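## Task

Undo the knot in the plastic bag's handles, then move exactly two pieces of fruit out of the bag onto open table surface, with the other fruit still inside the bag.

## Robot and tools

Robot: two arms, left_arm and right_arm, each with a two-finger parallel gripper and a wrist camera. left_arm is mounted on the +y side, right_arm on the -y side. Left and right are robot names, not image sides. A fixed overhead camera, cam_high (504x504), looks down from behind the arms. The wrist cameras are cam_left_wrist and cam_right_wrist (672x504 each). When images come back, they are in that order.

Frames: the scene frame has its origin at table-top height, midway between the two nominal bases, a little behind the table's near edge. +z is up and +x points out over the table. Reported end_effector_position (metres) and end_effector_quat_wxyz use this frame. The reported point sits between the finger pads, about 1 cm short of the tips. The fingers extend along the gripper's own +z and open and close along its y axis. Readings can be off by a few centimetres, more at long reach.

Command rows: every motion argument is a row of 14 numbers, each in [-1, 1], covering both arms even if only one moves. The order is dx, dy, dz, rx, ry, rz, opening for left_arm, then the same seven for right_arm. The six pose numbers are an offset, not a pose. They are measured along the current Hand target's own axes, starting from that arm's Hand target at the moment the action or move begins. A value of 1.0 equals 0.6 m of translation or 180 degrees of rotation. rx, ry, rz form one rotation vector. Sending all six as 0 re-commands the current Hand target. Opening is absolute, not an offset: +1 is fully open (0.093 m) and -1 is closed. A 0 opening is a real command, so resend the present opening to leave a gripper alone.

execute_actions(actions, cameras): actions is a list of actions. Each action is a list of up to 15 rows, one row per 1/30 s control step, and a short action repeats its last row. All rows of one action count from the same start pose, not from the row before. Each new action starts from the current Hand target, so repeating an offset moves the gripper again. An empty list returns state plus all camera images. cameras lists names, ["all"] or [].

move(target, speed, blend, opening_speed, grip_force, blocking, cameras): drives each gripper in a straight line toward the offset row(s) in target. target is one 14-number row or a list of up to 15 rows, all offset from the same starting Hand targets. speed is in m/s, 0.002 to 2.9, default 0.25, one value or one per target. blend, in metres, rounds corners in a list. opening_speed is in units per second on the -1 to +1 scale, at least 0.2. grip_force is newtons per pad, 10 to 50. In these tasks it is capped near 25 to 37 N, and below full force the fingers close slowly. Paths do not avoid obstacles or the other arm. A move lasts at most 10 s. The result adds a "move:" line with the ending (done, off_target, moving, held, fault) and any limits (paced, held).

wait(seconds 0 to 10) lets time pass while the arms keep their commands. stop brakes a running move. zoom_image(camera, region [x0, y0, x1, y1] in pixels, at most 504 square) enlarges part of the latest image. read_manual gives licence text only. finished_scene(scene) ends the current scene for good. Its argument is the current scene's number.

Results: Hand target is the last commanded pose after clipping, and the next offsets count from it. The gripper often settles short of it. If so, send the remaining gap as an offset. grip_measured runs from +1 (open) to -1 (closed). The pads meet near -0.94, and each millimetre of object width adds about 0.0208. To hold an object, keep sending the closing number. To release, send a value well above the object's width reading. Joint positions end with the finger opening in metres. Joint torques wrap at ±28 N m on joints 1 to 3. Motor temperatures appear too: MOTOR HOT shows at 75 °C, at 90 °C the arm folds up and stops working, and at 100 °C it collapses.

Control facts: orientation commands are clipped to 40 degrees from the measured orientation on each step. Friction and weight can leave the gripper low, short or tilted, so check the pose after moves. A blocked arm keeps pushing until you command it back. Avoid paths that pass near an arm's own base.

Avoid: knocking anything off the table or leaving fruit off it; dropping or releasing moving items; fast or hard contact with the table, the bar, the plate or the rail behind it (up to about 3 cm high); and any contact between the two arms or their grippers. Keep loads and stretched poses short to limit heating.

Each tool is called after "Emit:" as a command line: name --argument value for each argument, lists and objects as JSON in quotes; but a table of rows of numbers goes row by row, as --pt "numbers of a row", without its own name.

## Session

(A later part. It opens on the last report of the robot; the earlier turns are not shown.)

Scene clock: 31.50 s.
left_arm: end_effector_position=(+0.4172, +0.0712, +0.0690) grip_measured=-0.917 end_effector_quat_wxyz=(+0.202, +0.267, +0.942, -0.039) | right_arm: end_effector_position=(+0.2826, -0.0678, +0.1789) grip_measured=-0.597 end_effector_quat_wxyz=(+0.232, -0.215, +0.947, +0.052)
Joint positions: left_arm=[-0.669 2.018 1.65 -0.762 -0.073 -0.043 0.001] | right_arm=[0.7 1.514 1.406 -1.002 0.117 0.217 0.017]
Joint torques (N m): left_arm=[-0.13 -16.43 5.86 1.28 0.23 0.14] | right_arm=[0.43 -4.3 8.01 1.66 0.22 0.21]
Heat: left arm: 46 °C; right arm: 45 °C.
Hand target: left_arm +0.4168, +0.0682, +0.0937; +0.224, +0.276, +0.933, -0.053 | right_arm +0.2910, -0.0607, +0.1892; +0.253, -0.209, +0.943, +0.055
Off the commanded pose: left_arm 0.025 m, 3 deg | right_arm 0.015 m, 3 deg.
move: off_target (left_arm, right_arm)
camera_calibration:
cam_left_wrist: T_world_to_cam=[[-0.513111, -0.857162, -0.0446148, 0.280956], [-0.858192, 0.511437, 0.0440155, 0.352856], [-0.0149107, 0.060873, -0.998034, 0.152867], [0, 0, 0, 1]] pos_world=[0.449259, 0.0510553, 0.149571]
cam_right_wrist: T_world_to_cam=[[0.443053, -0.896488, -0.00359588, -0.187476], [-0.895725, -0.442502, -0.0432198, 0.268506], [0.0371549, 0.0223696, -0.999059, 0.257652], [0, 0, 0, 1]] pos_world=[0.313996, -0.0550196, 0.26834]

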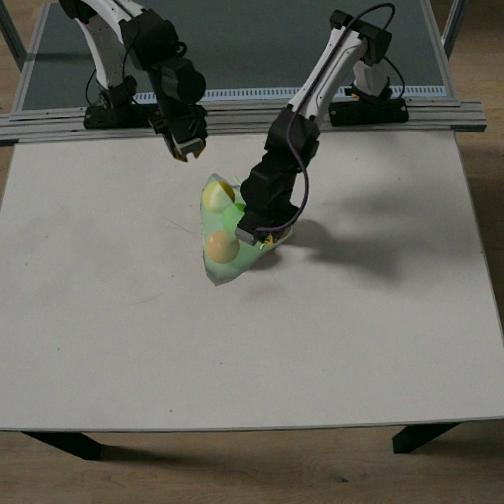

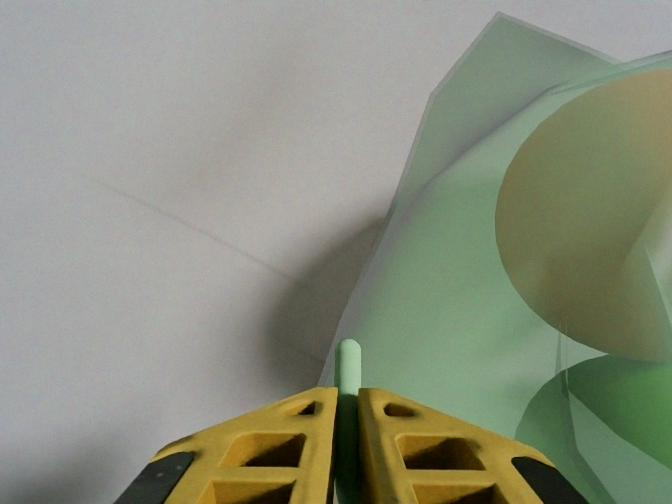

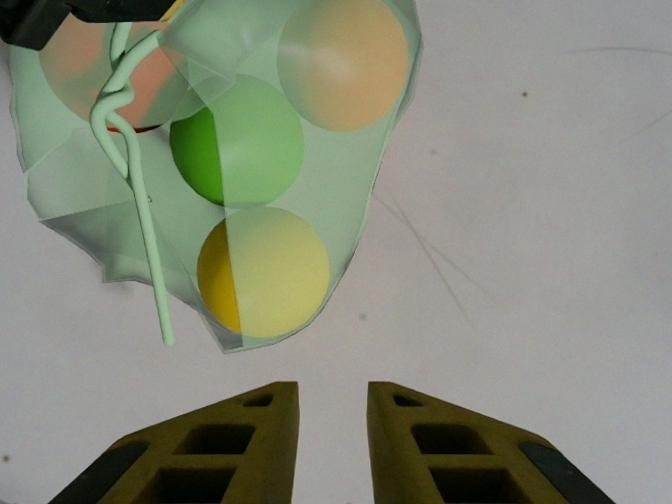

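Emit:
move --target '[0,0,0,0.099,-0.006,0.198,-1,0,0,0,0,0,0,-0.6]' --cameras '["all"]' --speed 0.15

Emit:
zoom_image --camera "cam_right_wrist" --region '[20, 0, 270, 250]'

Scene clock: 35.00 s.
left_arm: end_effector_position=(+0.4173, +0.0710, +0.0837) grip_measured=-0.917 end_effector_quat_wxyz=(+0.191, +0.569, +0.791, -0.119) | right_arm: end_effector_position=(+0.2826, -0.0678, +0.1789) grip_measured=-0.597 end_effector_quat_wxyz=(+0.232, -0.215, +0.947, +0.052)
Joint positions: left_arm=[-0.552 2.054 1.76 -0.882 0.269 0.701 0.001] | right_arm=[0.7 1.514 1.406 -1.002 0.117 0.217 0.017]
Joint torques (N m): left_arm=[-0.18 -11.36 8.88 0.8 0.49 0.1] | right_arm=[0.43 -4.27 8.12 1.71 0.21 0.24]
Heat: left arm: 47 °C; right arm: 45 °C.
Hand target: left_arm +0.4168, +0.0681, +0.0937; +0.194, +0.577, +0.783, -0.126 | right_arm +0.2910, -0.0607, +0.1892; +0.253, -0.209, +0.943, +0.055
Off the commanded pose: left_arm 0.010 m, 2 deg | right_arm 0.015 m, 3 deg.
move: off_target (right_arm)
camera_calibration:
cam_left_wrist: T_world_to_cam=[[-0.942692, -0.331319, -0.039479, 0.423078], [-0.33168, 0.943388, 0.00277379, 0.105386], [0.036325, 0.0157092, -0.999217, 0.149503], [0, 0, 0, 1]] pos_world=[0.428356, 0.0384056, 0.165796]
cam_right_wrist: T_world_to_cam=[[0.443053, -0.896488, -0.00359588, -0.187476], [-0.895725, -0.442502, -0.0432198, 0.268506], [0.0371549, 0.0223696, -0.999059, 0.257652], [0, 0, 0, 1]] pos_world=[0.313996, -0.0550196, 0.26834]

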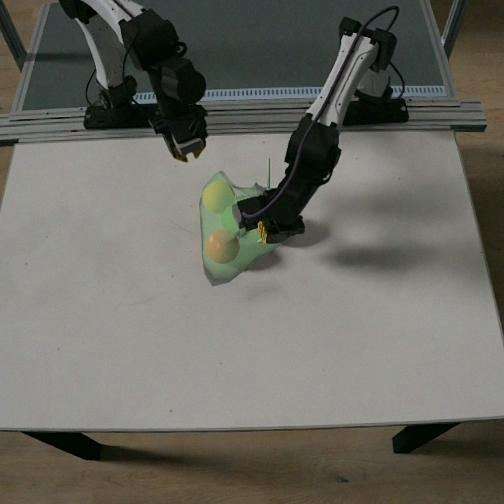

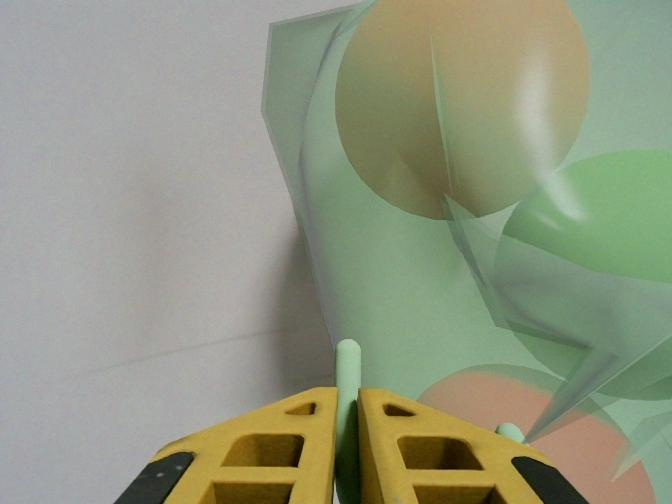

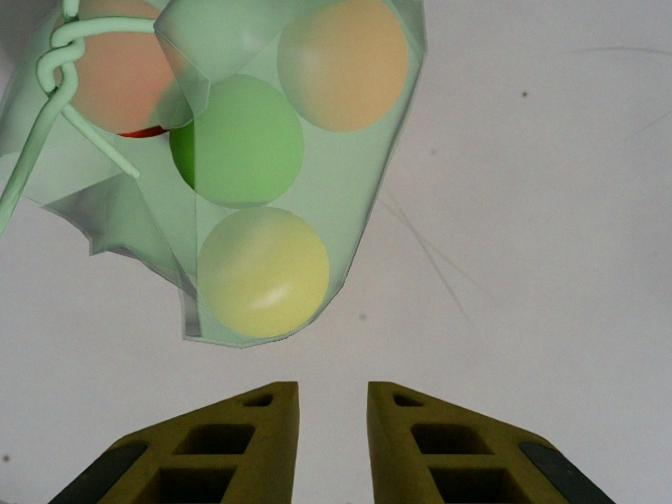

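Scaled by 2.016 from the camera's 672x504 image, which has a finer 960x720 frame.

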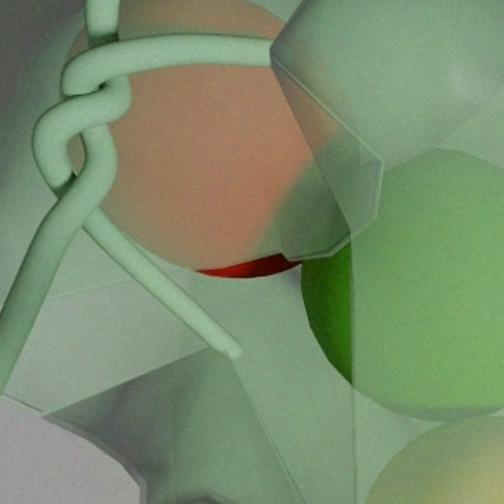

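Emit:
move --pt "0 0 0 0 0 0 -1 -0.15 0.03 0.08 -0.033 0.204 0.503 -0.4" --pt "0 0 0 0 0 0 -1 -0.15 0.128 0.194 -0.033 0.204 0.503 -0.4" --cameras '["all"]' --speed 0.15

Scene clock: 43.27 s.
left_arm: end_effector_position=(+0.4204, +0.1015, +0.0654) grip_measured=-0.917 end_effector_quat_wxyz=(+0.151, +0.550, +0.816, -0.096) | right_arm: end_effector_position=(+0.3794, +0.0401, +0.1481) grip_measured=-0.402 end_effector_quat_wxyz=(-0.147, +0.512, +0.825, +0.187)
Joint positions: left_arm=[-0.509 2.079 1.759 -0.939 0.219 0.702 0.001] | right_arm=[0.565 2.436 2.603 -1.524 -0.426 1.715 0.026]
Joint torques (N m): left_arm=[-3.62 -14.5 8.38 1.18 0.89 0.19] | right_arm=[3.33 -6.67 5.97 1.52 -0.35 0.13]
Heat: left arm: 47 °C; right arm: 45 °C.
Hand target: left_arm +0.4167, +0.0681, +0.0937; +0.194, +0.577, +0.783, -0.127 | right_arm +0.3820, +0.0663, +0.1333; -0.149, +0.493, +0.834, +0.197
Off the commanded pose: left_arm 0.044 m, 8 deg | right_arm 0.030 m, 3 deg.
move: off_target (left_arm, right_arm)
camera_calibration:
cam_left_wrist: T_world_to_cam=[[-0.923799, -0.382331, -0.0204632, 0.431247], [-0.382442, 0.918877, 0.0969748, 0.0954093], [-0.0182733, 0.0974112, -0.995076, 0.145007], [0, 0, 0, 1]] pos_world=[0.437524, 0.0630843, 0.143866]
cam_right_wrist: T_world_to_cam=[[-0.896798, -0.407977, -0.171195, 0.37982], [-0.381193, 0.516047, 0.767064, 0.0479538], [-0.2246, 0.75316, -0.618308, 0.234531], [0, 0, 0, 1]] pos_world=[0.411577, -0.0464278, 0.173252]

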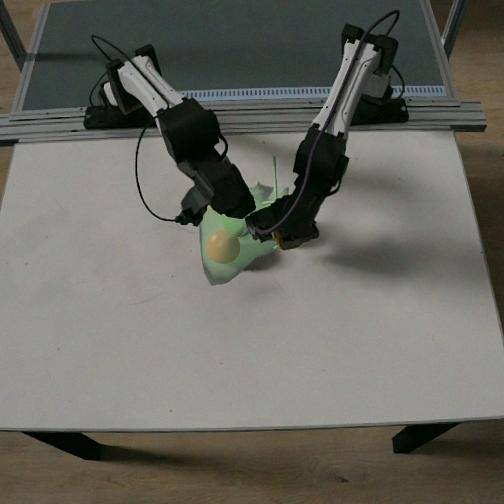

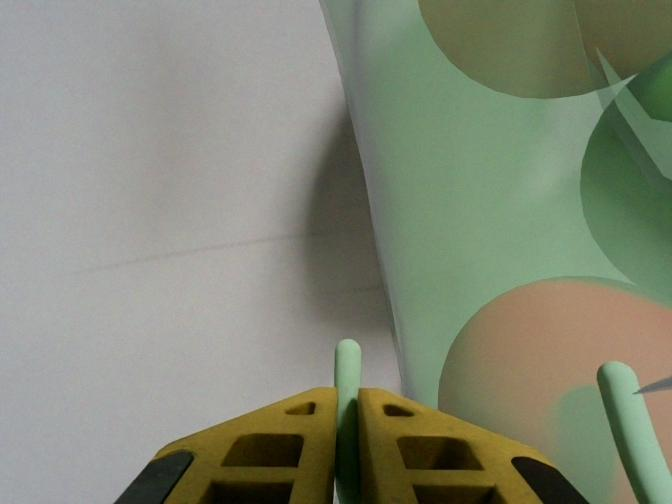

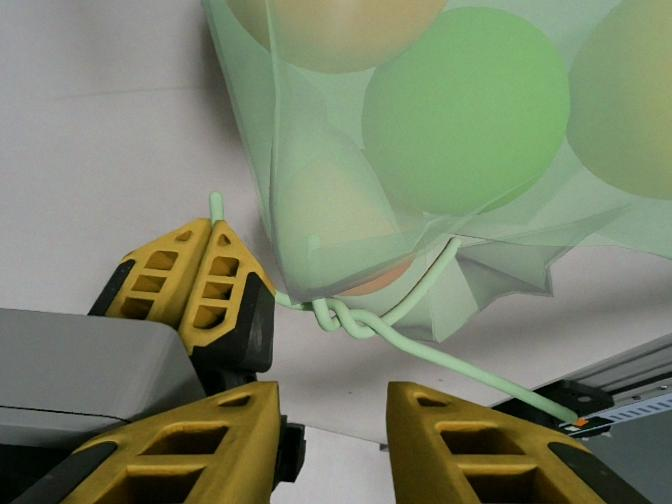

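Emit:
move --target '[0,0,0,0,0,0,-1,-0.0565,-0.033,-0.054,0,0,0,-0.4]' --speed 0.1

Emit:
move --target '[0,0,0,0,0,0,-0.5,0,0,0,0,0,0,-0.4]' --opening_speed 0.5

Emit:
move --target '[0,0,-0.15,0,0,0,-0.5,0,0,0,0,0,0,-0.4]' --speed 0.15 --cameras '["all"]'

Scene clock: 44.77 s.
left_arm: end_effector_position=(+0.4143, +0.0851, +0.0661) grip_measured=-0.917 end_effector_quat_wxyz=(+0.156, +0.560, +0.805, -0.116) | right_arm: end_effector_position=(+0.3726, +0.0108, +0.1153) grip_measured=-0.402 end_effector_quat_wxyz=(-0.169, +0.508, +0.832, +0.145)
Joint positions: left_arm=[-0.532 2.085 1.762 -0.927 0.259 0.702 0.001] | right_arm=[0.517 2.386 2.389 -1.489 -0.435 1.625 0.026]
Joint torques (N m): left_arm=[-1.7 -14.84 8.42 1.08 0.54 0.16] | right_arm=[-0.55 -14.61 4.7 1.17 -0.44 0.03]
Heat: left arm: 47 °C; right arm: 45 °C.
Hand target: left_arm +0.4167, +0.0681, +0.0937; +0.194, +0.577, +0.783, -0.127 | right_arm +0.3822, +0.0164, +0.1432; -0.149, +0.493, +0.834, +0.197
Off the commanded pose: left_arm 0.032 m, 6 deg | right_arm 0.030 m, 7 deg.
move: off_target (left_arm, right_arm)

Scene clock: 46.27 s.
left_arm: end_effector_position=(+0.4143, +0.0851, +0.0661) grip_measured=-0.502 end_effector_quat_wxyz=(+0.156, +0.560, +0.805, -0.116) | right_arm: end_effector_position=(+0.3726, +0.0109, +0.1153) grip_measured=-0.402 end_effector_quat_wxyz=(-0.169, +0.508, +0.832, +0.145)
Joint positions: left_arm=[-0.532 2.085 1.762 -0.927 0.259 0.702 0.021] | right_arm=[0.517 2.386 2.389 -1.488 -0.435 1.625 0.026]
Joint torques (N m): left_arm=[-1.76 -14.72 8.47 1.08 0.53 0.12] | right_arm=[-0.65 -14.64 4.77 1.16 -0.47 0.03]
Motor temperatures (°C): left_arm=[27 48 47 41 26 27 31] | right_arm=[25 37 40 45 27 24 27]
Heat: left arm: 48 °C; right arm: 45 °C.
Hand target: left_arm +0.4167, +0.0681, +0.0937; +0.194, +0.577, +0.783, -0.127 | right_arm +0.3822, +0.0164, +0.1432; -0.149, +0.493, +0.834, +0.197
Off the commanded pose: left_arm 0.033 m, 6 deg | right_arm 0.030 m, 7 deg.
move: off_target (left_arm, right_arm)

Scene clock: 47.83 s.
left_arm: end_effector_position=(+0.4077, +0.1071, +0.1487) grip_measured=-0.502 end_effector_quat_wxyz=(+0.174, +0.568, +0.795, -0.122) | right_arm: end_effector_position=(+0.3825, +0.0140, +0.1194) grip_measured=-0.402 end_effector_quat_wxyz=(-0.157, +0.504, +0.833, +0.167)
Joint positions: left_arm=[-0.486 1.996 1.946 -1.179 0.292 0.765 0.021] | right_arm=[0.512 2.379 2.389 -1.444 -0.436 1.624 0.026]
Joint torques (N m): left_arm=[-0.21 -14.43 8.59 0.7 0.46 0.14] | right_arm=[-0.35 -13.87 4.63 0.79 -0.44 0.05]
Heat: left arm: 49 °C; right arm: 45 °C.
Hand target: left_arm +0.4026, +0.1061, +0.1741; +0.194, +0.577, +0.783, -0.126 | right_arm +0.3822, +0.0164, +0.1431; -0.149, +0.493, +0.834, +0.197
Off the commanded pose: left_arm 0.026 m, 3 deg | right_arm 0.024 m, 4 deg.
move: off_target (left_arm, right_arm)
camera_calibration:
cam_left_wrist: T_world_to_cam=[[-0.943686, -0.330503, -0.014957, 0.425072], [-0.330808, 0.943272, 0.0283576, 0.06381], [0.00473621, 0.0317086, -0.999486, 0.225503], [0, 0, 0, 1]] pos_world=[0.421175, 0.0731471, 0.229936]
cam_right_wrist: T_world_to_cam=[[-0.888503, -0.438806, -0.134205, 0.359927], [-0.373634, 0.522045, 0.766725, 0.0817172], [-0.266383, 0.731381, -0.627792, 0.254518], [0, 0, 0, 1]] pos_world=[0.418127, -0.0708715, 0.145433]

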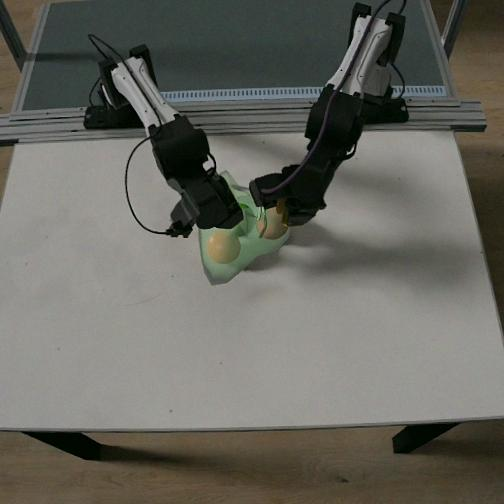

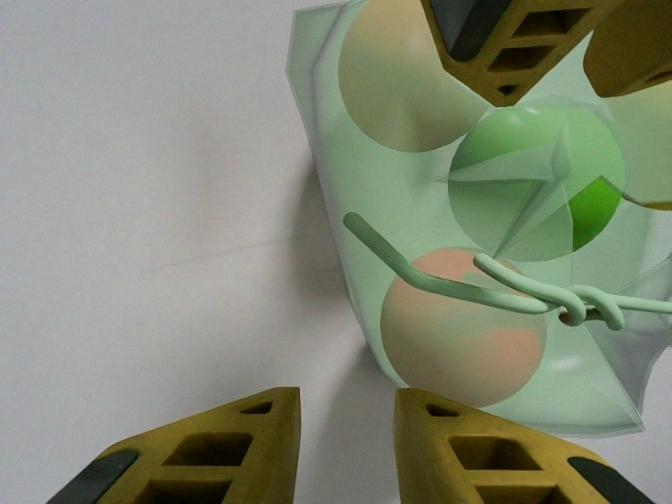

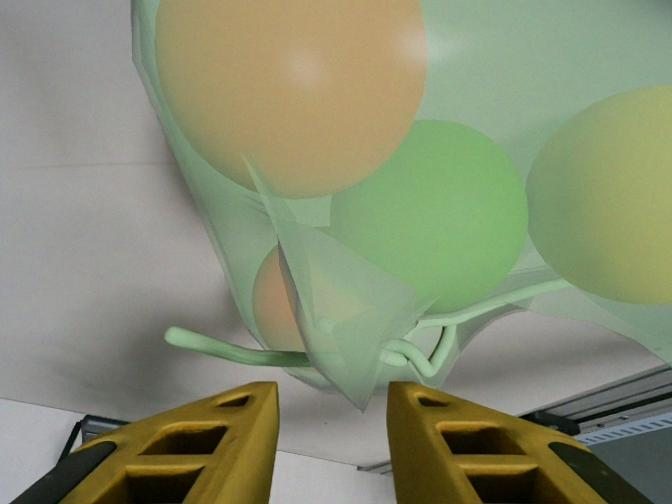

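Emit:
move --pt "0.162 0.073 -0.173 0 0 0 -0.5 0.067 -0.026 -0.0855 0 0 0 -0.5" --pt "0.162 0.073 -0.173 0 0 0 -0.5 0.067 -0.026 -0.0855 0.0727 -0.2125 -0.3 -0.5" --pt "0.162 0.073 -0.173 0 0 0 -0.5 0.0745 -0.017 0.067 0.0727 -0.2125 -0.3 -0.5" --speed 0.2 --cameras '["all"]'

Scene clock: 55.23 s.
left_arm: end_effector_position=(+0.4071, +0.2483, +0.2117) grip_measured=-0.502 end_effector_quat_wxyz=(+0.184, +0.570, +0.791, -0.122) | right_arm: end_effector_position=(+0.3459, +0.0621, +0.1227) grip_measured=-0.497 end_effector_quat_wxyz=(+0.161, +0.080, +0.983, -0.018)
Joint positions: left_arm=[-0.122 1.935 2.122 -1.527 0.405 1.139 0.021] | right_arm=[0.876 2.413 2.497 -1.498 0.285 1.005 0.021]
Joint torques (N m): left_arm=[-0.77 -10.22 7.99 0.48 0.54 0.17] | right_arm=[-0.03 -9.39 7.06 0.69 0.34 0.24]
Heat: left arm: 49 °C; right arm: 44 °C.
Hand target: left_arm +0.4029, +0.2462, +0.2242; +0.194, +0.577, +0.783, -0.126 | right_arm +0.3501, +0.0652, +0.1258; +0.173, +0.085, +0.981, -0.015
Off the commanded pose: left_arm 0.013 m, 2 deg | right_arm 0.006 m, 2 deg.
move: off_target (left_arm)
camera_calibration:
cam_left_wrist: T_world_to_cam=[[-0.944799, -0.326571, -0.0265784, 0.474074], [-0.326964, 0.944961, 0.0119993, -0.0698565], [0.021197, 0.0200272, -0.999575, 0.28019], [0, 0, 0, 1]] pos_world=[0.419125, 0.215219, 0.293509]
cam_right_wrist: T_world_to_cam=[[-0.149724, -0.988725, 0.00239861, 0.110743], [-0.982581, 0.149063, 0.110969, 0.354661], [-0.110076, 0.0142579, -0.993821, 0.247071], [0, 0, 0, 1]] pos_world=[0.392261, 0.0531052, 0.205922]

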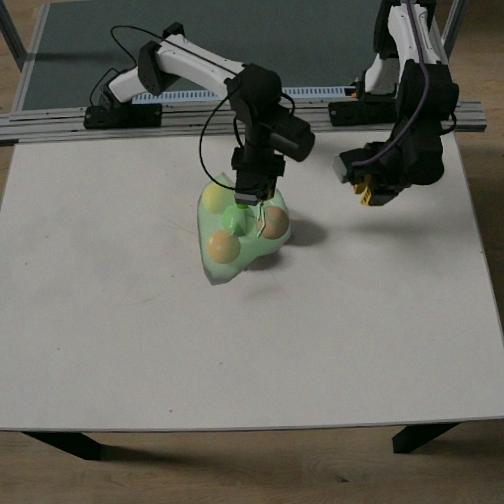

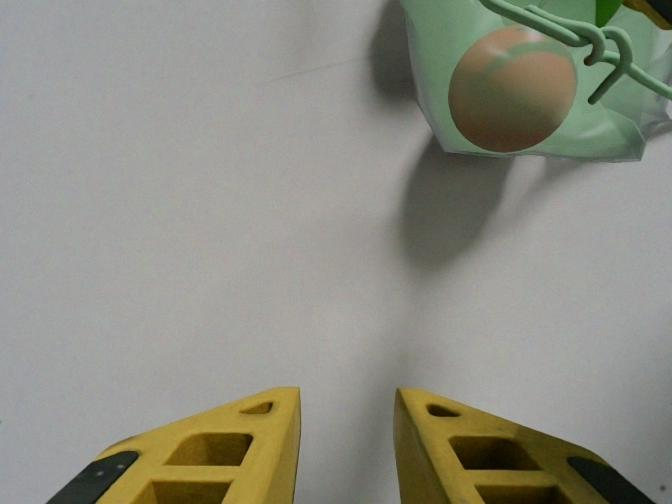

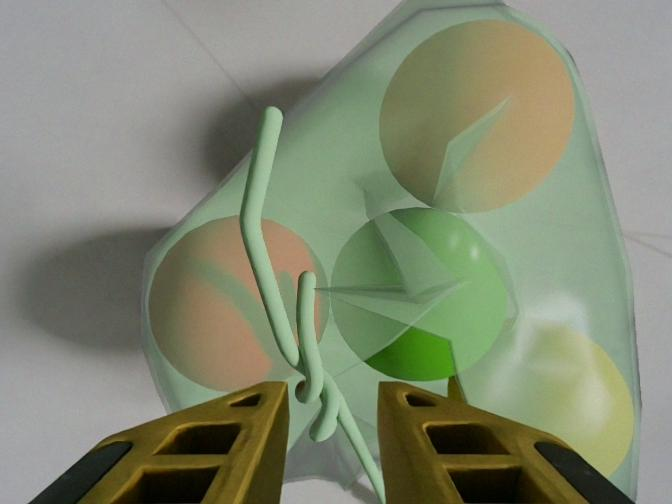

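Emit:
move --target '[0,0,0,0,0,0,-0.5,0.003,0.012,0.05,0,0,0,-0.72]' --speed 0.1 --cameras '["cam_right_wrist"]'

Emit:
zoom_image --camera "cam_right_wrist" --region '[200, 220, 460, 480]'

Scene clock: 56.70 s.
left_arm: end_effector_position=(+0.4071, +0.2483, +0.2117) grip_measured=-0.502 end_effector_quat_wxyz=(+0.184, +0.570, +0.791, -0.122) | right_arm: end_effector_position=(+0.3550, +0.0705, +0.1053) grip_measured=-0.717 end_effector_quat_wxyz=(+0.169, +0.083, +0.982, -0.008)
Joint positions: left_arm=[-0.122 1.935 2.122 -1.527 0.405 1.139 0.021] | right_arm=[0.873 2.422 2.437 -1.404 0.285 1.005 0.011]
Joint torques (N m): left_arm=[-0.66 -10.25 8.02 0.49 0.53 0.15] | right_arm=[-0.5 -9.07 4.92 0.93 0.31 0.18]
Heat: left arm: 48 °C; right arm: 44 °C.
Hand target: left_arm +0.4029, +0.2462, +0.2242; +0.194, +0.577, +0.783, -0.126 | right_arm +0.3598, +0.0708, +0.0970; +0.173, +0.085, +0.981, -0.015
Off the commanded pose: left_arm 0.013 m, 2 deg | right_arm 0.010 m, 1 deg.
move: off_target (left_arm)
camera_calibration:
cam_right_wrist: T_world_to_cam=[[-0.152684, -0.988098, -0.0186909, 0.123693], [-0.98379, 0.150164, 0.0980177, 0.366045], [-0.0940444, 0.0333537, -0.995009, 0.223767], [0, 0, 0, 1]] pos_world=[0.400042, 0.0597902, 0.189083]
Images, in order (width x height): cam_right_wrist 672x504.

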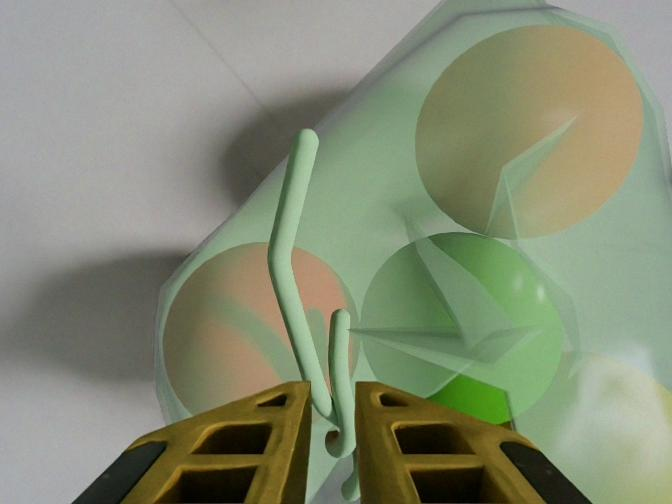

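Scaled by 1.938 from the camera's 672x504 image, which has a finer 960x720 frame.

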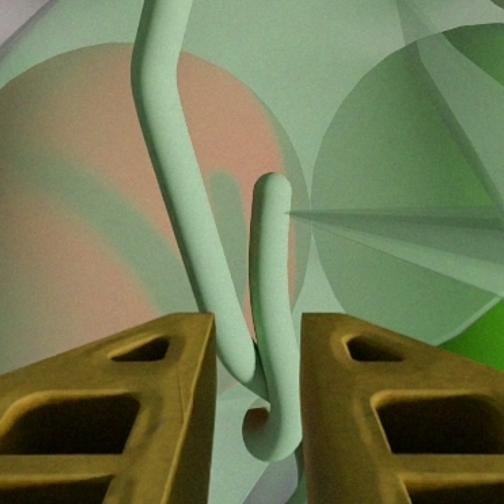

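Emit:
move --target '[0,0,0,0,0,0,-0.5,0.003,-0.0023,0.054,0,0,0,-0.72]' --speed 0.06 --cameras '["cam_right_wrist"]'

Emit:
zoom_image --camera "cam_right_wrist" --region '[200, 220, 460, 480]'

Scene clock: 58.33 s.
left_arm: end_effector_position=(+0.4071, +0.2483, +0.2117) grip_measured=-0.502 end_effector_quat_wxyz=(+0.184, +0.570, +0.791, -0.122) | right_arm: end_effector_position=(+0.3661, +0.0666, +0.0689) grip_measured=-0.717 end_effector_quat_wxyz=(+0.167, +0.090, +0.982, -0.013)
Joint positions: left_arm=[-0.122 1.935 2.122 -1.527 0.405 1.139 0.021] | right_arm=[0.851 2.422 2.291 -1.265 0.286 1 0.011]
Joint torques (N m): left_arm=[-0.65 -10.24 7.91 0.47 0.53 0.16] | right_arm=[-0.16 -10.19 4.77 0.96 0.29 -0.04]
Heat: left arm: 48 °C; right arm: 44 °C.
Hand target: left_arm +0.4029, +0.2462, +0.2242; +0.194, +0.577, +0.783, -0.126 | right_arm +0.3688, +0.0678, +0.0659; +0.173, +0.085, +0.981, -0.015
Off the commanded pose: left_arm 0.013 m, 2 deg | right_arm 0.004 m, 1 deg.
move: off_target (left_arm)
camera_calibration:
cam_right_wrist: T_world_to_cam=[[-0.169366, -0.985491, -0.0110633, 0.126221], [-0.980652, 0.167395, 0.101493, 0.378455], [-0.0981684, 0.0280387, -0.994775, 0.190507], [0, 0, 0, 1]] pos_world=[0.411212, 0.055697, 0.152498]
Images, in order (width x height): cam_right_wrist 672x504.

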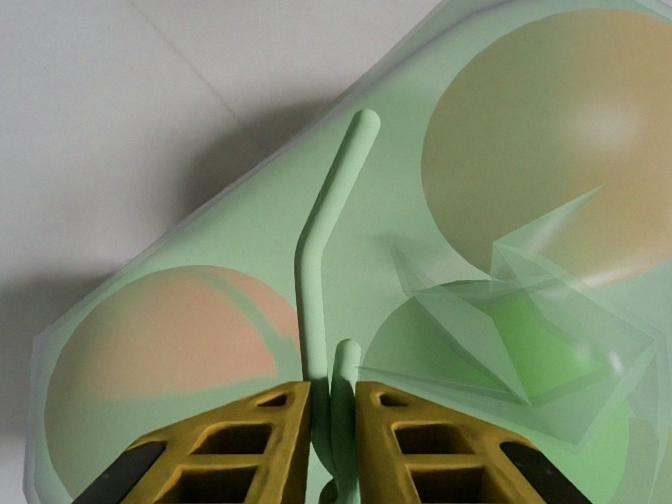

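Scaled by 1.938 from the camera's 672x504 image, which has a finer 960x720 frame.

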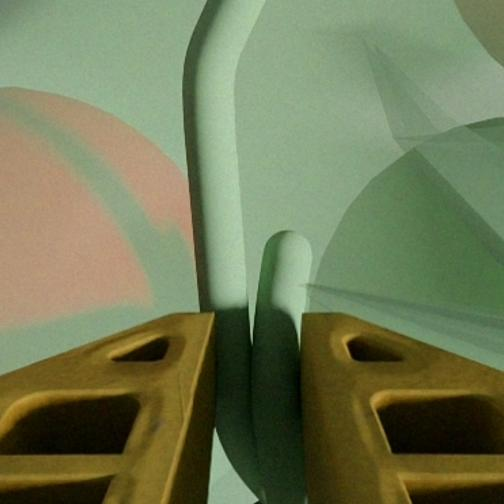

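Emit:
move --pt "0 0 0 0 0 0 -0.5 0 0 0 0 0 0 -0.5" --pt "0 0 0 0 0 0 -0.5 -0.0285 0 -0.078 0 0 0 -1" --pt "0 0 0 0 0 0 -0.5 -0.1065 -0.0295 -0.05 0 0 0 -1" --pt "0 0 0 0 0 0 -0.5 -0.078 -0.0295 0.028 0 0 0 -1" --speed 0.1 --cameras '["cam_right_wrist"]'

Emit:
move --pt "0 0 0 0 0 0 -0.5 0.041 0.0955 -0.0147 0 0 0 -1" --pt "0 0 0 0 0 0 -0.5 0.007 0.0955 -0.109 0 0 0 -1" --speed 0.08 --cameras '["cam_right_wrist"]'

Scene clock: 65.47 s.
left_arm: end_effector_position=(+0.4071, +0.2483, +0.2117) grip_measured=-0.502 end_effector_quat_wxyz=(+0.184, +0.570, +0.791, -0.122) | right_arm: end_effector_position=(+0.4139, +0.0348, +0.0374) grip_measured=-0.976 end_effector_quat_wxyz=(+0.153, +0.086, +0.983, -0.043)
Joint positions: left_arm=[-0.122 1.935 2.122 -1.527 0.405 1.139 0.021] | right_arm=[0.742 2.57 2.442 -1.299 0.286 0.887 0]
Joint torques (N m): left_arm=[-0.72 -10.17 7.99 0.48 0.52 0.12] | right_arm=[0.4 -15.91 4.66 0.88 0.09 0.09]
Motor temperatures (°C): left_arm=[27 48 48 38 26 27 31] | right_arm=[25 43 40 43 27 24 27]
Heat: left arm: 48 °C; right arm: 43 °C.
Hand target: left_arm +0.4029, +0.2462, +0.2242; +0.194, +0.577, +0.783, -0.126 | right_arm +0.4148, +0.0418, +0.0662; +0.173, +0.085, +0.981, -0.015
Off the commanded pose: left_arm 0.013 m, 2 deg | right_arm 0.030 m, 4 deg.
move: off_target (left_arm, right_arm)
camera_calibration:
cam_right_wrist: T_world_to_cam=[[-0.170648, -0.984047, 0.0503092, 0.100842], [-0.976752, 0.175665, 0.122871, 0.431228], [-0.129748, -0.028172, -0.991147, 0.179762], [0, 0, 0, 1]] pos_world=[0.461735, 0.0285457, 0.120112]
Images, in order (width x height): cam_right_wrist 672x504.

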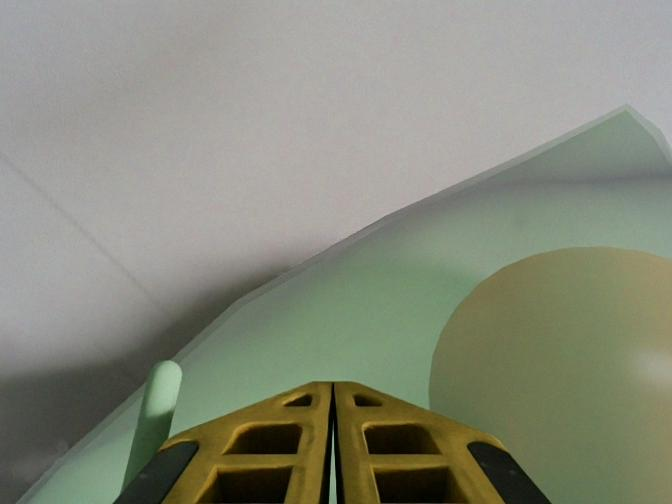

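Scene clock: 68.10 s.
left_arm: end_effector_position=(+0.4071, +0.2483, +0.2117) grip_measured=-0.502 end_effector_quat_wxyz=(+0.184, +0.570, +0.791, -0.122) | right_arm: end_effector_position=(+0.3998, +0.1030, +0.0872) grip_measured=-0.976 end_effector_quat_wxyz=(+0.204, +0.075, +0.976, +0.031)
Joint positions: left_arm=[-0.122 1.935 2.122 -1.527 0.405 1.139 0.021] | right_arm=[0.85 2.686 2.837 -1.421 0.286 0.951 0]
Joint torques (N m): left_arm=[-0.61 -10.15 7.84 0.43 0.53 0.13] | right_arm=[0.24 -15.95 7.06 0.84 0.3 0.03]
Heat: left arm: 48 °C; right arm: 44 °C.
Hand target: left_arm +0.4029, +0.2462, +0.2242; +0.194, +0.577, +0.783, -0.126 | right_arm +0.3987, +0.1028, +0.1262; +0.173, +0.085, +0.981, -0.015
Off the commanded pose: left_arm 0.013 m, 2 deg | right_arm 0.039 m, 7 deg.
elbow stopped short (right arm): the move would have taken joint 3 (elbow) straighter than the controller allows.
move: off_target (left_arm, right_arm)
camera_calibration:
cam_right_wrist: T_world_to_cam=[[-0.121082, -0.987776, -0.0981745, 0.156584], [-0.992485, 0.118708, 0.0296895, 0.419606], [-0.0176724, 0.101032, -0.994726, 0.171426], [0, 0, 0, 1]] pos_world=[0.438442, 0.0875393, 0.173437]
Images, in order (width x height): cam_right_wrist 672x504.

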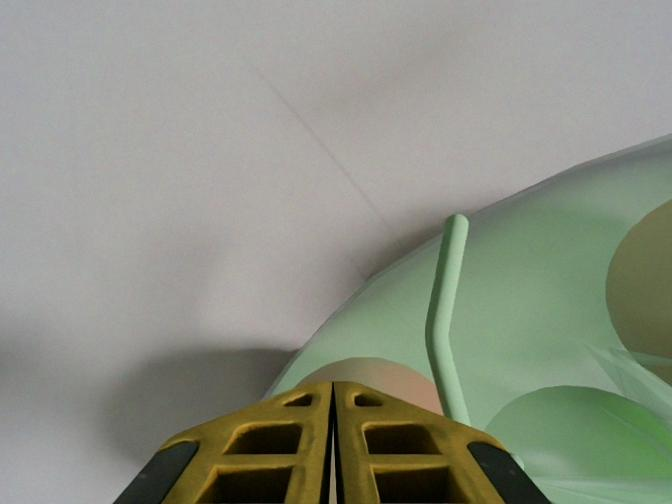

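Emit:
move --target '[0,0,0,0,0,0,-0.5,0.052,-0.064,-0.072,0,0,0,-0.7]' --speed 0.15 --cameras '["cam_right_wrist"]'

Scene clock: 70.10 s.
left_arm: end_effector_position=(+0.4071, +0.2483, +0.2117) grip_measured=-0.502 end_effector_quat_wxyz=(+0.184, +0.570, +0.791, -0.122) | right_arm: end_effector_position=(+0.3541, +0.0790, +0.1320) grip_measured=-0.703 end_effector_quat_wxyz=(+0.180, +0.075, +0.981, +0.004)
Joint positions: left_arm=[-0.122 1.935 2.122 -1.527 0.405 1.139 0.021] | right_arm=[0.887 2.493 2.673 -1.537 0.29 0.999 0.011]
Joint torques (N m): left_arm=[-0.7 -10.07 7.94 0.49 0.54 0.14] | right_arm=[0.36 -14.57 4.37 0.56 0.35 0.28]
Heat: left arm: 48 °C; right arm: 45 °C.
Hand target: left_arm +0.4029, +0.2462, +0.2242; +0.194, +0.577, +0.783, -0.126 | right_arm +0.3486, +0.0726, +0.1560; +0.173, +0.085, +0.981, -0.015
Off the commanded pose: left_arm 0.013 m, 2 deg | right_arm 0.025 m, 3 deg.
elbow stopped short (right arm): the move would have taken joint 3 (elbow) straighter than the controller allows.
joint sent to its limit (right arm) — joint 4 (wrist pitch), lower limit. The joint targets are off in position and orientation.
move: off_target (left_arm, right_arm)
camera_calibration:
cam_right_wrist: T_world_to_cam=[[-0.133268, -0.990195, -0.0418675, 0.128825], [-0.988594, 0.129825, 0.0763325, 0.367433], [-0.0701486, 0.0515626, -0.996203, 0.240208], [0, 0, 0, 1]] pos_world=[0.397261, 0.0674742, 0.216642]
Images, in order (width x height): cam_right_wrist 672x504.

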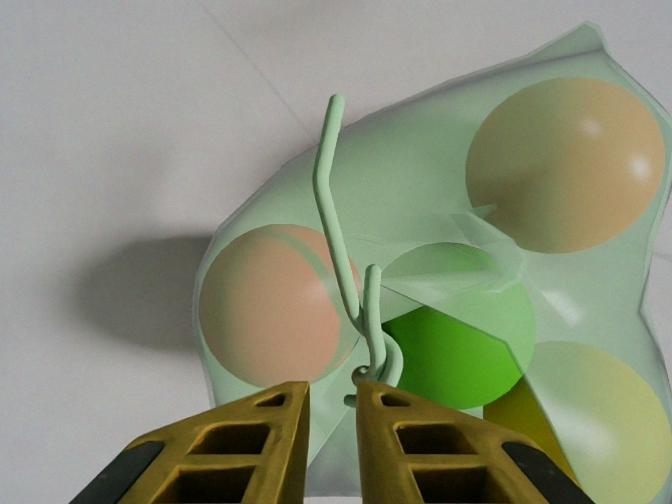

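Emit:
move --target '[0,0,0,0,0,0,-0.5,0.012,-0.0058,0.095,0,0,0,-0.8]' --speed 0.12 --cameras '["cam_right_wrist"]'

Scene clock: 71.77 s.
left_arm: end_effector_position=(+0.4071, +0.2483, +0.2117) grip_measured=-0.502 end_effector_quat_wxyz=(+0.184, +0.570, +0.791, -0.122) | right_arm: end_effector_position=(+0.3576, +0.0653, +0.0717) grip_measured=-0.798 end_effector_quat_wxyz=(+0.149, +0.079, +0.985, -0.040)
Joint positions: left_arm=[-0.122 1.935 2.122 -1.527 0.405 1.139 0.021] | right_arm=[0.864 2.487 2.428 -1.403 0.29 0.999 0.007]
Joint torques (N m): left_arm=[-0.62 -10.17 7.98 0.48 0.56 0.15] | right_arm=[-0.28 -15.28 4.53 0.75 0.28 0.17]
Heat: left arm: 48 °C; right arm: 46 °C.
Hand target: left_arm +0.4029, +0.2462, +0.2242; +0.194, +0.577, +0.783, -0.126 | right_arm +0.3606, +0.0670, +0.1000; +0.173, +0.085, +0.981, -0.015
Off the commanded pose: left_arm 0.013 m, 2 deg | right_arm 0.029 m, 4 deg.
move: off_target (left_arm, right_arm)
camera_calibration:
cam_right_wrist: T_world_to_cam=[[-0.155624, -0.986677, 0.0474416, 0.114558], [-0.978143, 0.160627, 0.132043, 0.367424], [-0.137904, -0.0258556, -0.990108, 0.209932], [0, 0, 0, 1]] pos_world=[0.406172, 0.0594411, 0.153904]
Images, in order (width x height): cam_right_wrist 672x504.

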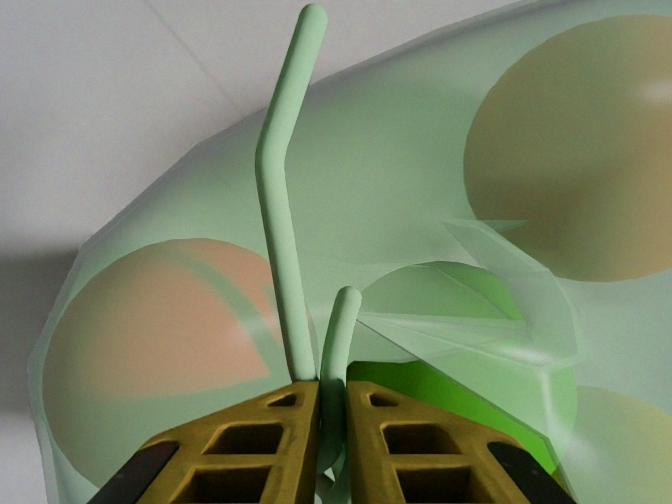

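Emit:
move --target '[0,0,0,0,0,0,-0.5,0,0,0,0,0,0,-1]' --opening_speed 0.5 --cameras '["cam_right_wrist"]'

Emit:
zoom_image --camera "cam_right_wrist" --region '[220, 260, 440, 480]'

Scene clock: 72.80 s.
left_arm: end_effector_position=(+0.4071, +0.2483, +0.2117) grip_measured=-0.502 end_effector_quat_wxyz=(+0.184, +0.570, +0.791, -0.122) | right_arm: end_effector_position=(+0.3576, +0.0653, +0.0717) grip_measured=-0.919 end_effector_quat_wxyz=(+0.149, +0.079, +0.985, -0.040)
Joint positions: left_arm=[-0.122 1.935 2.122 -1.527 0.405 1.139 0.021] | right_arm=[0.864 2.487 2.428 -1.403 0.29 0.999 0.001]
Joint torques (N m): left_arm=[-0.65 -10.17 7.94 0.46 0.55 0.16] | right_arm=[-0.35 -15.51 4.64 0.81 0.29 0.16]
Heat: left arm: 48 °C; right arm: 46 °C.
Hand target: left_arm +0.4029, +0.2462, +0.2242; +0.194, +0.577, +0.783, -0.126 | right_arm +0.3606, +0.0669, +0.1000; +0.173, +0.085, +0.981, -0.015
Off the commanded pose: left_arm 0.013 m, 2 deg | right_arm 0.029 m, 4 deg.
move: off_target (left_arm, right_arm)
camera_calibration:
cam_right_wrist: T_world_to_cam=[[-0.155624, -0.986677, 0.0474416, 0.114558], [-0.978143, 0.160627, 0.132043, 0.367424], [-0.137904, -0.0258556, -0.990108, 0.209932], [0, 0, 0, 1]] pos_world=[0.406172, 0.0594411, 0.153904]
Images, in order (width x height): cam_right_wrist 672x504.

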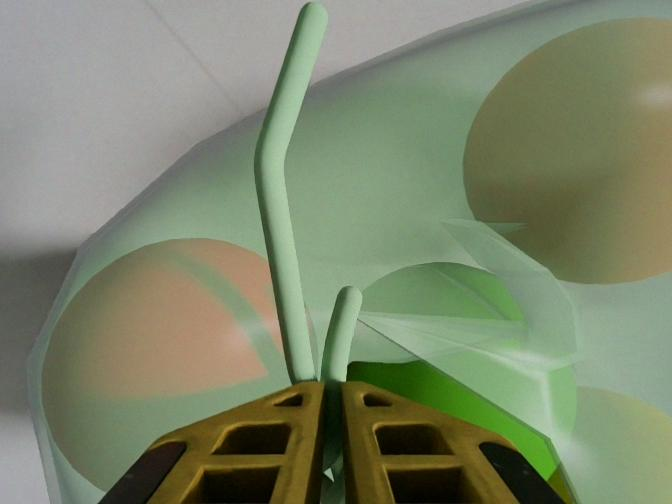

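Scaled by 2.291 from the camera's 672x504 image, which has a finer 960x720 frame.

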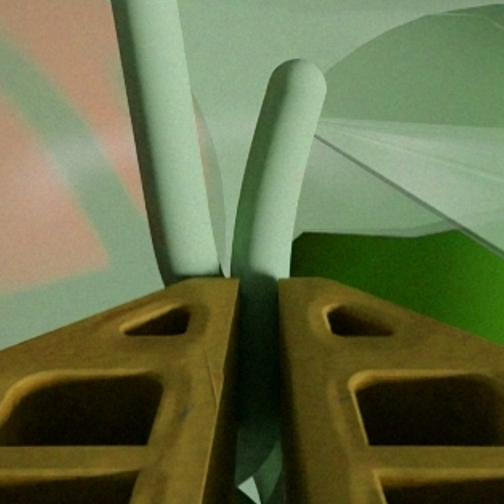

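Emit:
move --target '[0,0,0,0,0,0,-0.5,-0.108,-0.035,-0.0315,0,0,0,-1]' --speed 0.06 --cameras '["all"]'

Scene clock: 74.87 s.
left_arm: end_effector_position=(+0.4071, +0.2483, +0.2117) grip_measured=-0.502 end_effector_quat_wxyz=(+0.184, +0.570, +0.791, -0.122) | right_arm: end_effector_position=(+0.4136, +0.0353, +0.1456) grip_measured=-0.919 end_effector_quat_wxyz=(+0.206, +0.090, +0.974, +0.010)
Joint positions: left_arm=[-0.122 1.935 2.122 -1.527 0.405 1.139 0.021] | right_arm=[0.746 2.536 2.796 -1.535 0.29 0.876 0.001]
Joint torques (N m): left_arm=[-0.7 -10.15 7.88 0.48 0.54 0.13] | right_arm=[-0.08 -9.03 6.58 0.75 0.07 0.02]
Heat: left arm: 49 °C; right arm: 47 °C.
Hand target: left_arm +0.4029, +0.2462, +0.2242; +0.194, +0.577, +0.783, -0.126 | right_arm +0.4105, +0.0369, +0.1400; +0.173, +0.085, +0.981, -0.015
Off the commanded pose: left_arm 0.013 m, 2 deg | right_arm 0.007 m, 5 deg.
joint sent to its limit (right arm) — joint 4 (wrist pitch), lower limit. The joint targets are off in position and orientation.
move: off_target (left_arm, right_arm)
camera_calibration:
cam_left_wrist: T_world_to_cam=[[-0.944799, -0.326571, -0.0265784, 0.474074], [-0.326964, 0.944961, 0.0119993, -0.0698565], [0.021197, 0.0200272, -0.999575, 0.28019], [0, 0, 0, 1]] pos_world=[0.419125, 0.215219, 0.293509]
cam_right_wrist: T_world_to_cam=[[-0.158081, -0.985413, -0.0630272, 0.107211], [-0.987311, 0.156765, 0.0253349, 0.436782], [-0.0150849, 0.0662324, -0.99769, 0.237166], [0, 0, 0, 1]] pos_world=[0.451765, 0.0214668, 0.23231]

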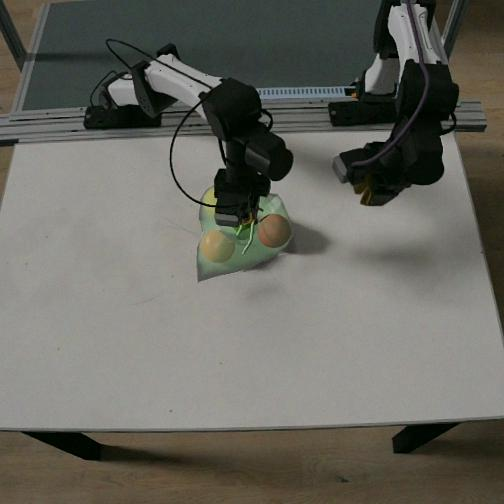

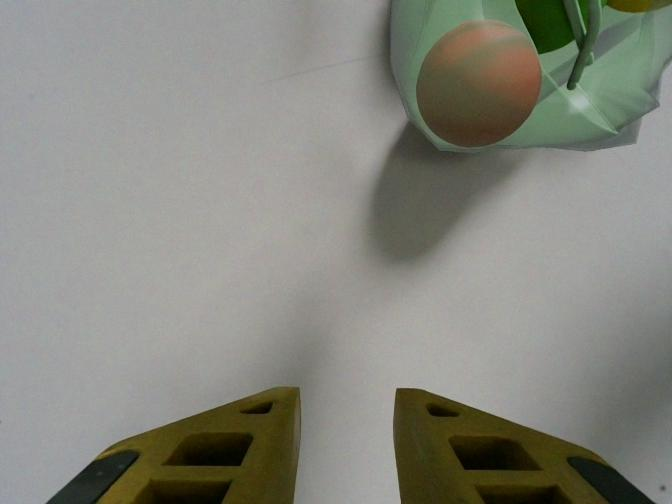

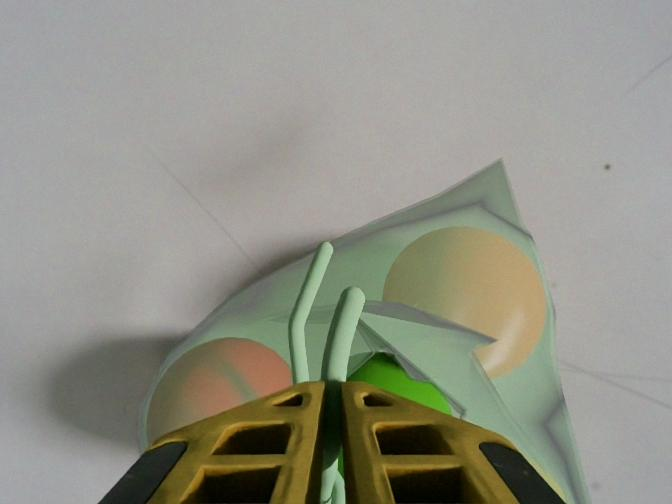

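Emit:
move --target '[-0.0945,-0.018,-0.046,0,0,0,-0.5,-0.059,0.006,-0.067,0,0,0,-1]' --speed 0.06 --cameras '["all"]'

Emit:
zoom_image --camera "cam_high" --region '[180, 160, 320, 300]'

Emit:
zoom_image --camera "cam_right_wrist" --region '[220, 240, 480, 500]'

Scene clock: 77.50 s.
left_arm: end_effector_position=(+0.4101, +0.2082, +0.2628) grip_measured=-0.502 end_effector_quat_wxyz=(+0.239, +0.569, +0.780, -0.109) | right_arm: end_effector_position=(+0.4268, +0.0327, +0.1604) grip_measured=-0.919 end_effector_quat_wxyz=(+0.229, +0.070, +0.971, +0.024)
Joint positions: left_arm=[-0.221 1.941 2.316 -1.556 0.405 1.02 0.021] | right_arm=[0.726 2.536 2.84 -1.513 0.29 0.806 0.001]
Joint torques (N m): left_arm=[-0.92 -10.15 7.38 0.76 0.33 -0.35] | right_arm=[-0.39 -13.72 6.65 1.5 0.05 0.04]
Motor temperatures (°C): left_arm=[27 47 48 38 26 27 31] | right_arm=[25 48 40 43 27 24 27]
Heat: left arm: 48 °C; right arm: 48 °C.
Hand target: left_arm +0.4028, +0.2061, +0.2740; +0.194, +0.577, +0.783, -0.126 | right_arm +0.4303, +0.0371, +0.1899; +0.173, +0.085, +0.981, -0.015
Off the commanded pose: left_arm 0.014 m, 6 deg | right_arm 0.030 m, 8 deg.
elbow stopped short (right arm): the move would have taken joint 3 (elbow) straighter than the controller allows.
joint sent to its limit (left arm) — joint 4 (wrist pitch), lower limit. The joint targets are off in position and orientation.
move: off_target (left_arm, right_arm)
camera_calibration:
cam_left_wrist: T_world_to_cam=[[-0.935162, -0.336163, -0.111655, 0.48564], [-0.330498, 0.941466, -0.0664292, -0.00869385], [0.127451, -0.0252203, -0.991524, 0.295667], [0, 0, 0, 1]] pos_world=[0.413596, 0.178896, 0.346807]
cam_right_wrist: T_world_to_cam=[[-0.111598, -0.990193, -0.0840494, 0.0913362], [-0.993266, 0.113793, -0.0217818, 0.461351], [0.0311323, 0.0810526, -0.996223, 0.231825], [0, 0, 0, 1]] pos_world=[0.46122, 0.0191521, 0.248675]

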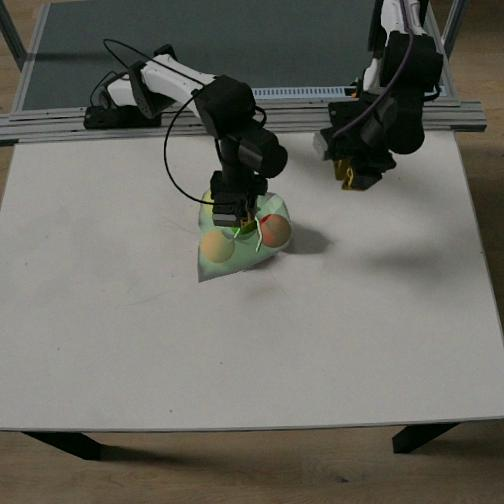

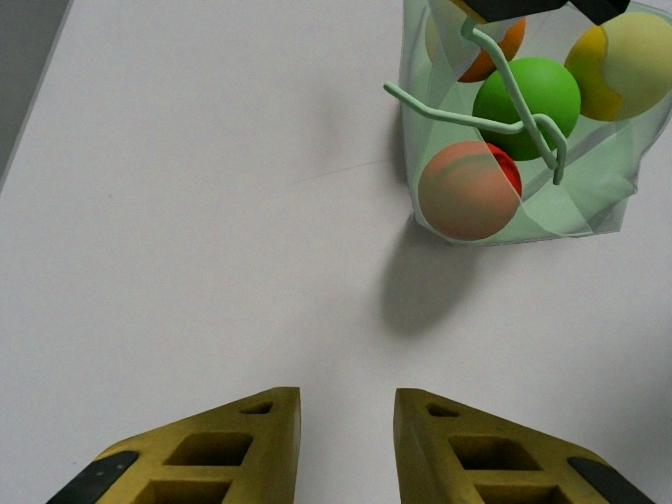

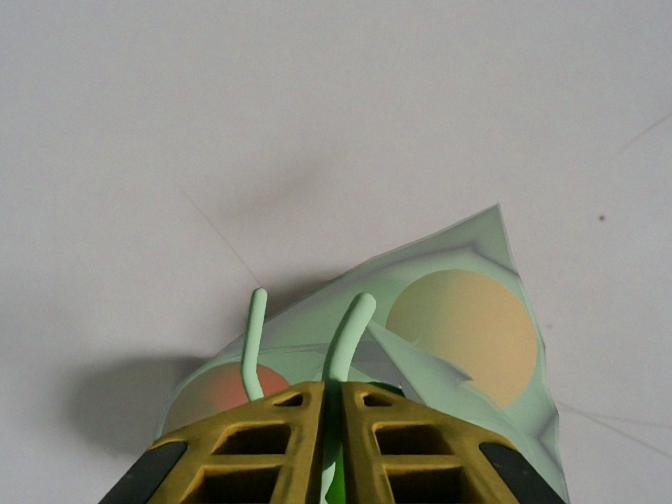

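Scaled by 3.600 from the camera's 504x504 image, which has a finer 720x720 frame.

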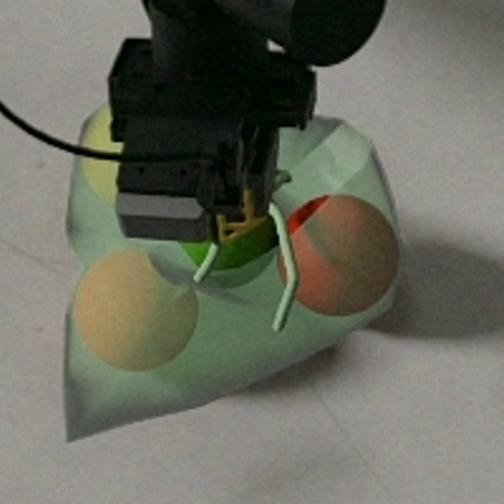

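Scaled by 1.938 from the camera's 672x504 image, which has a finer 960x720 frame.

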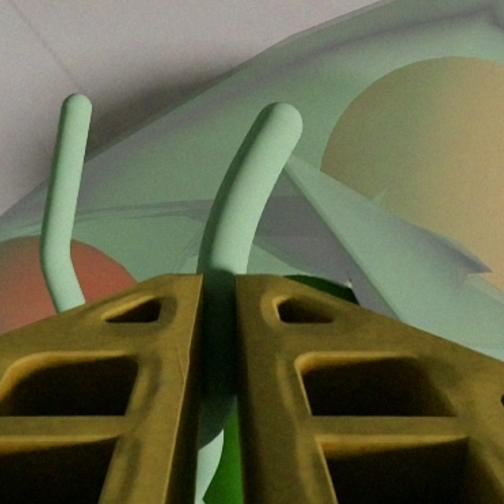

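Emit:
zoom_image --camera "cam_left_wrist" --region '[372, 0, 672, 250]'

Scaled by 1.680 from the camera's 672x504 image, which has a finer 960x720 frame.

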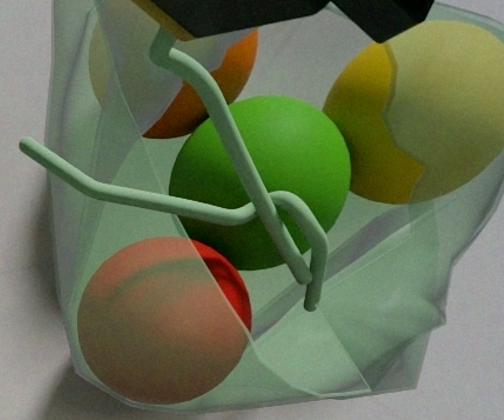

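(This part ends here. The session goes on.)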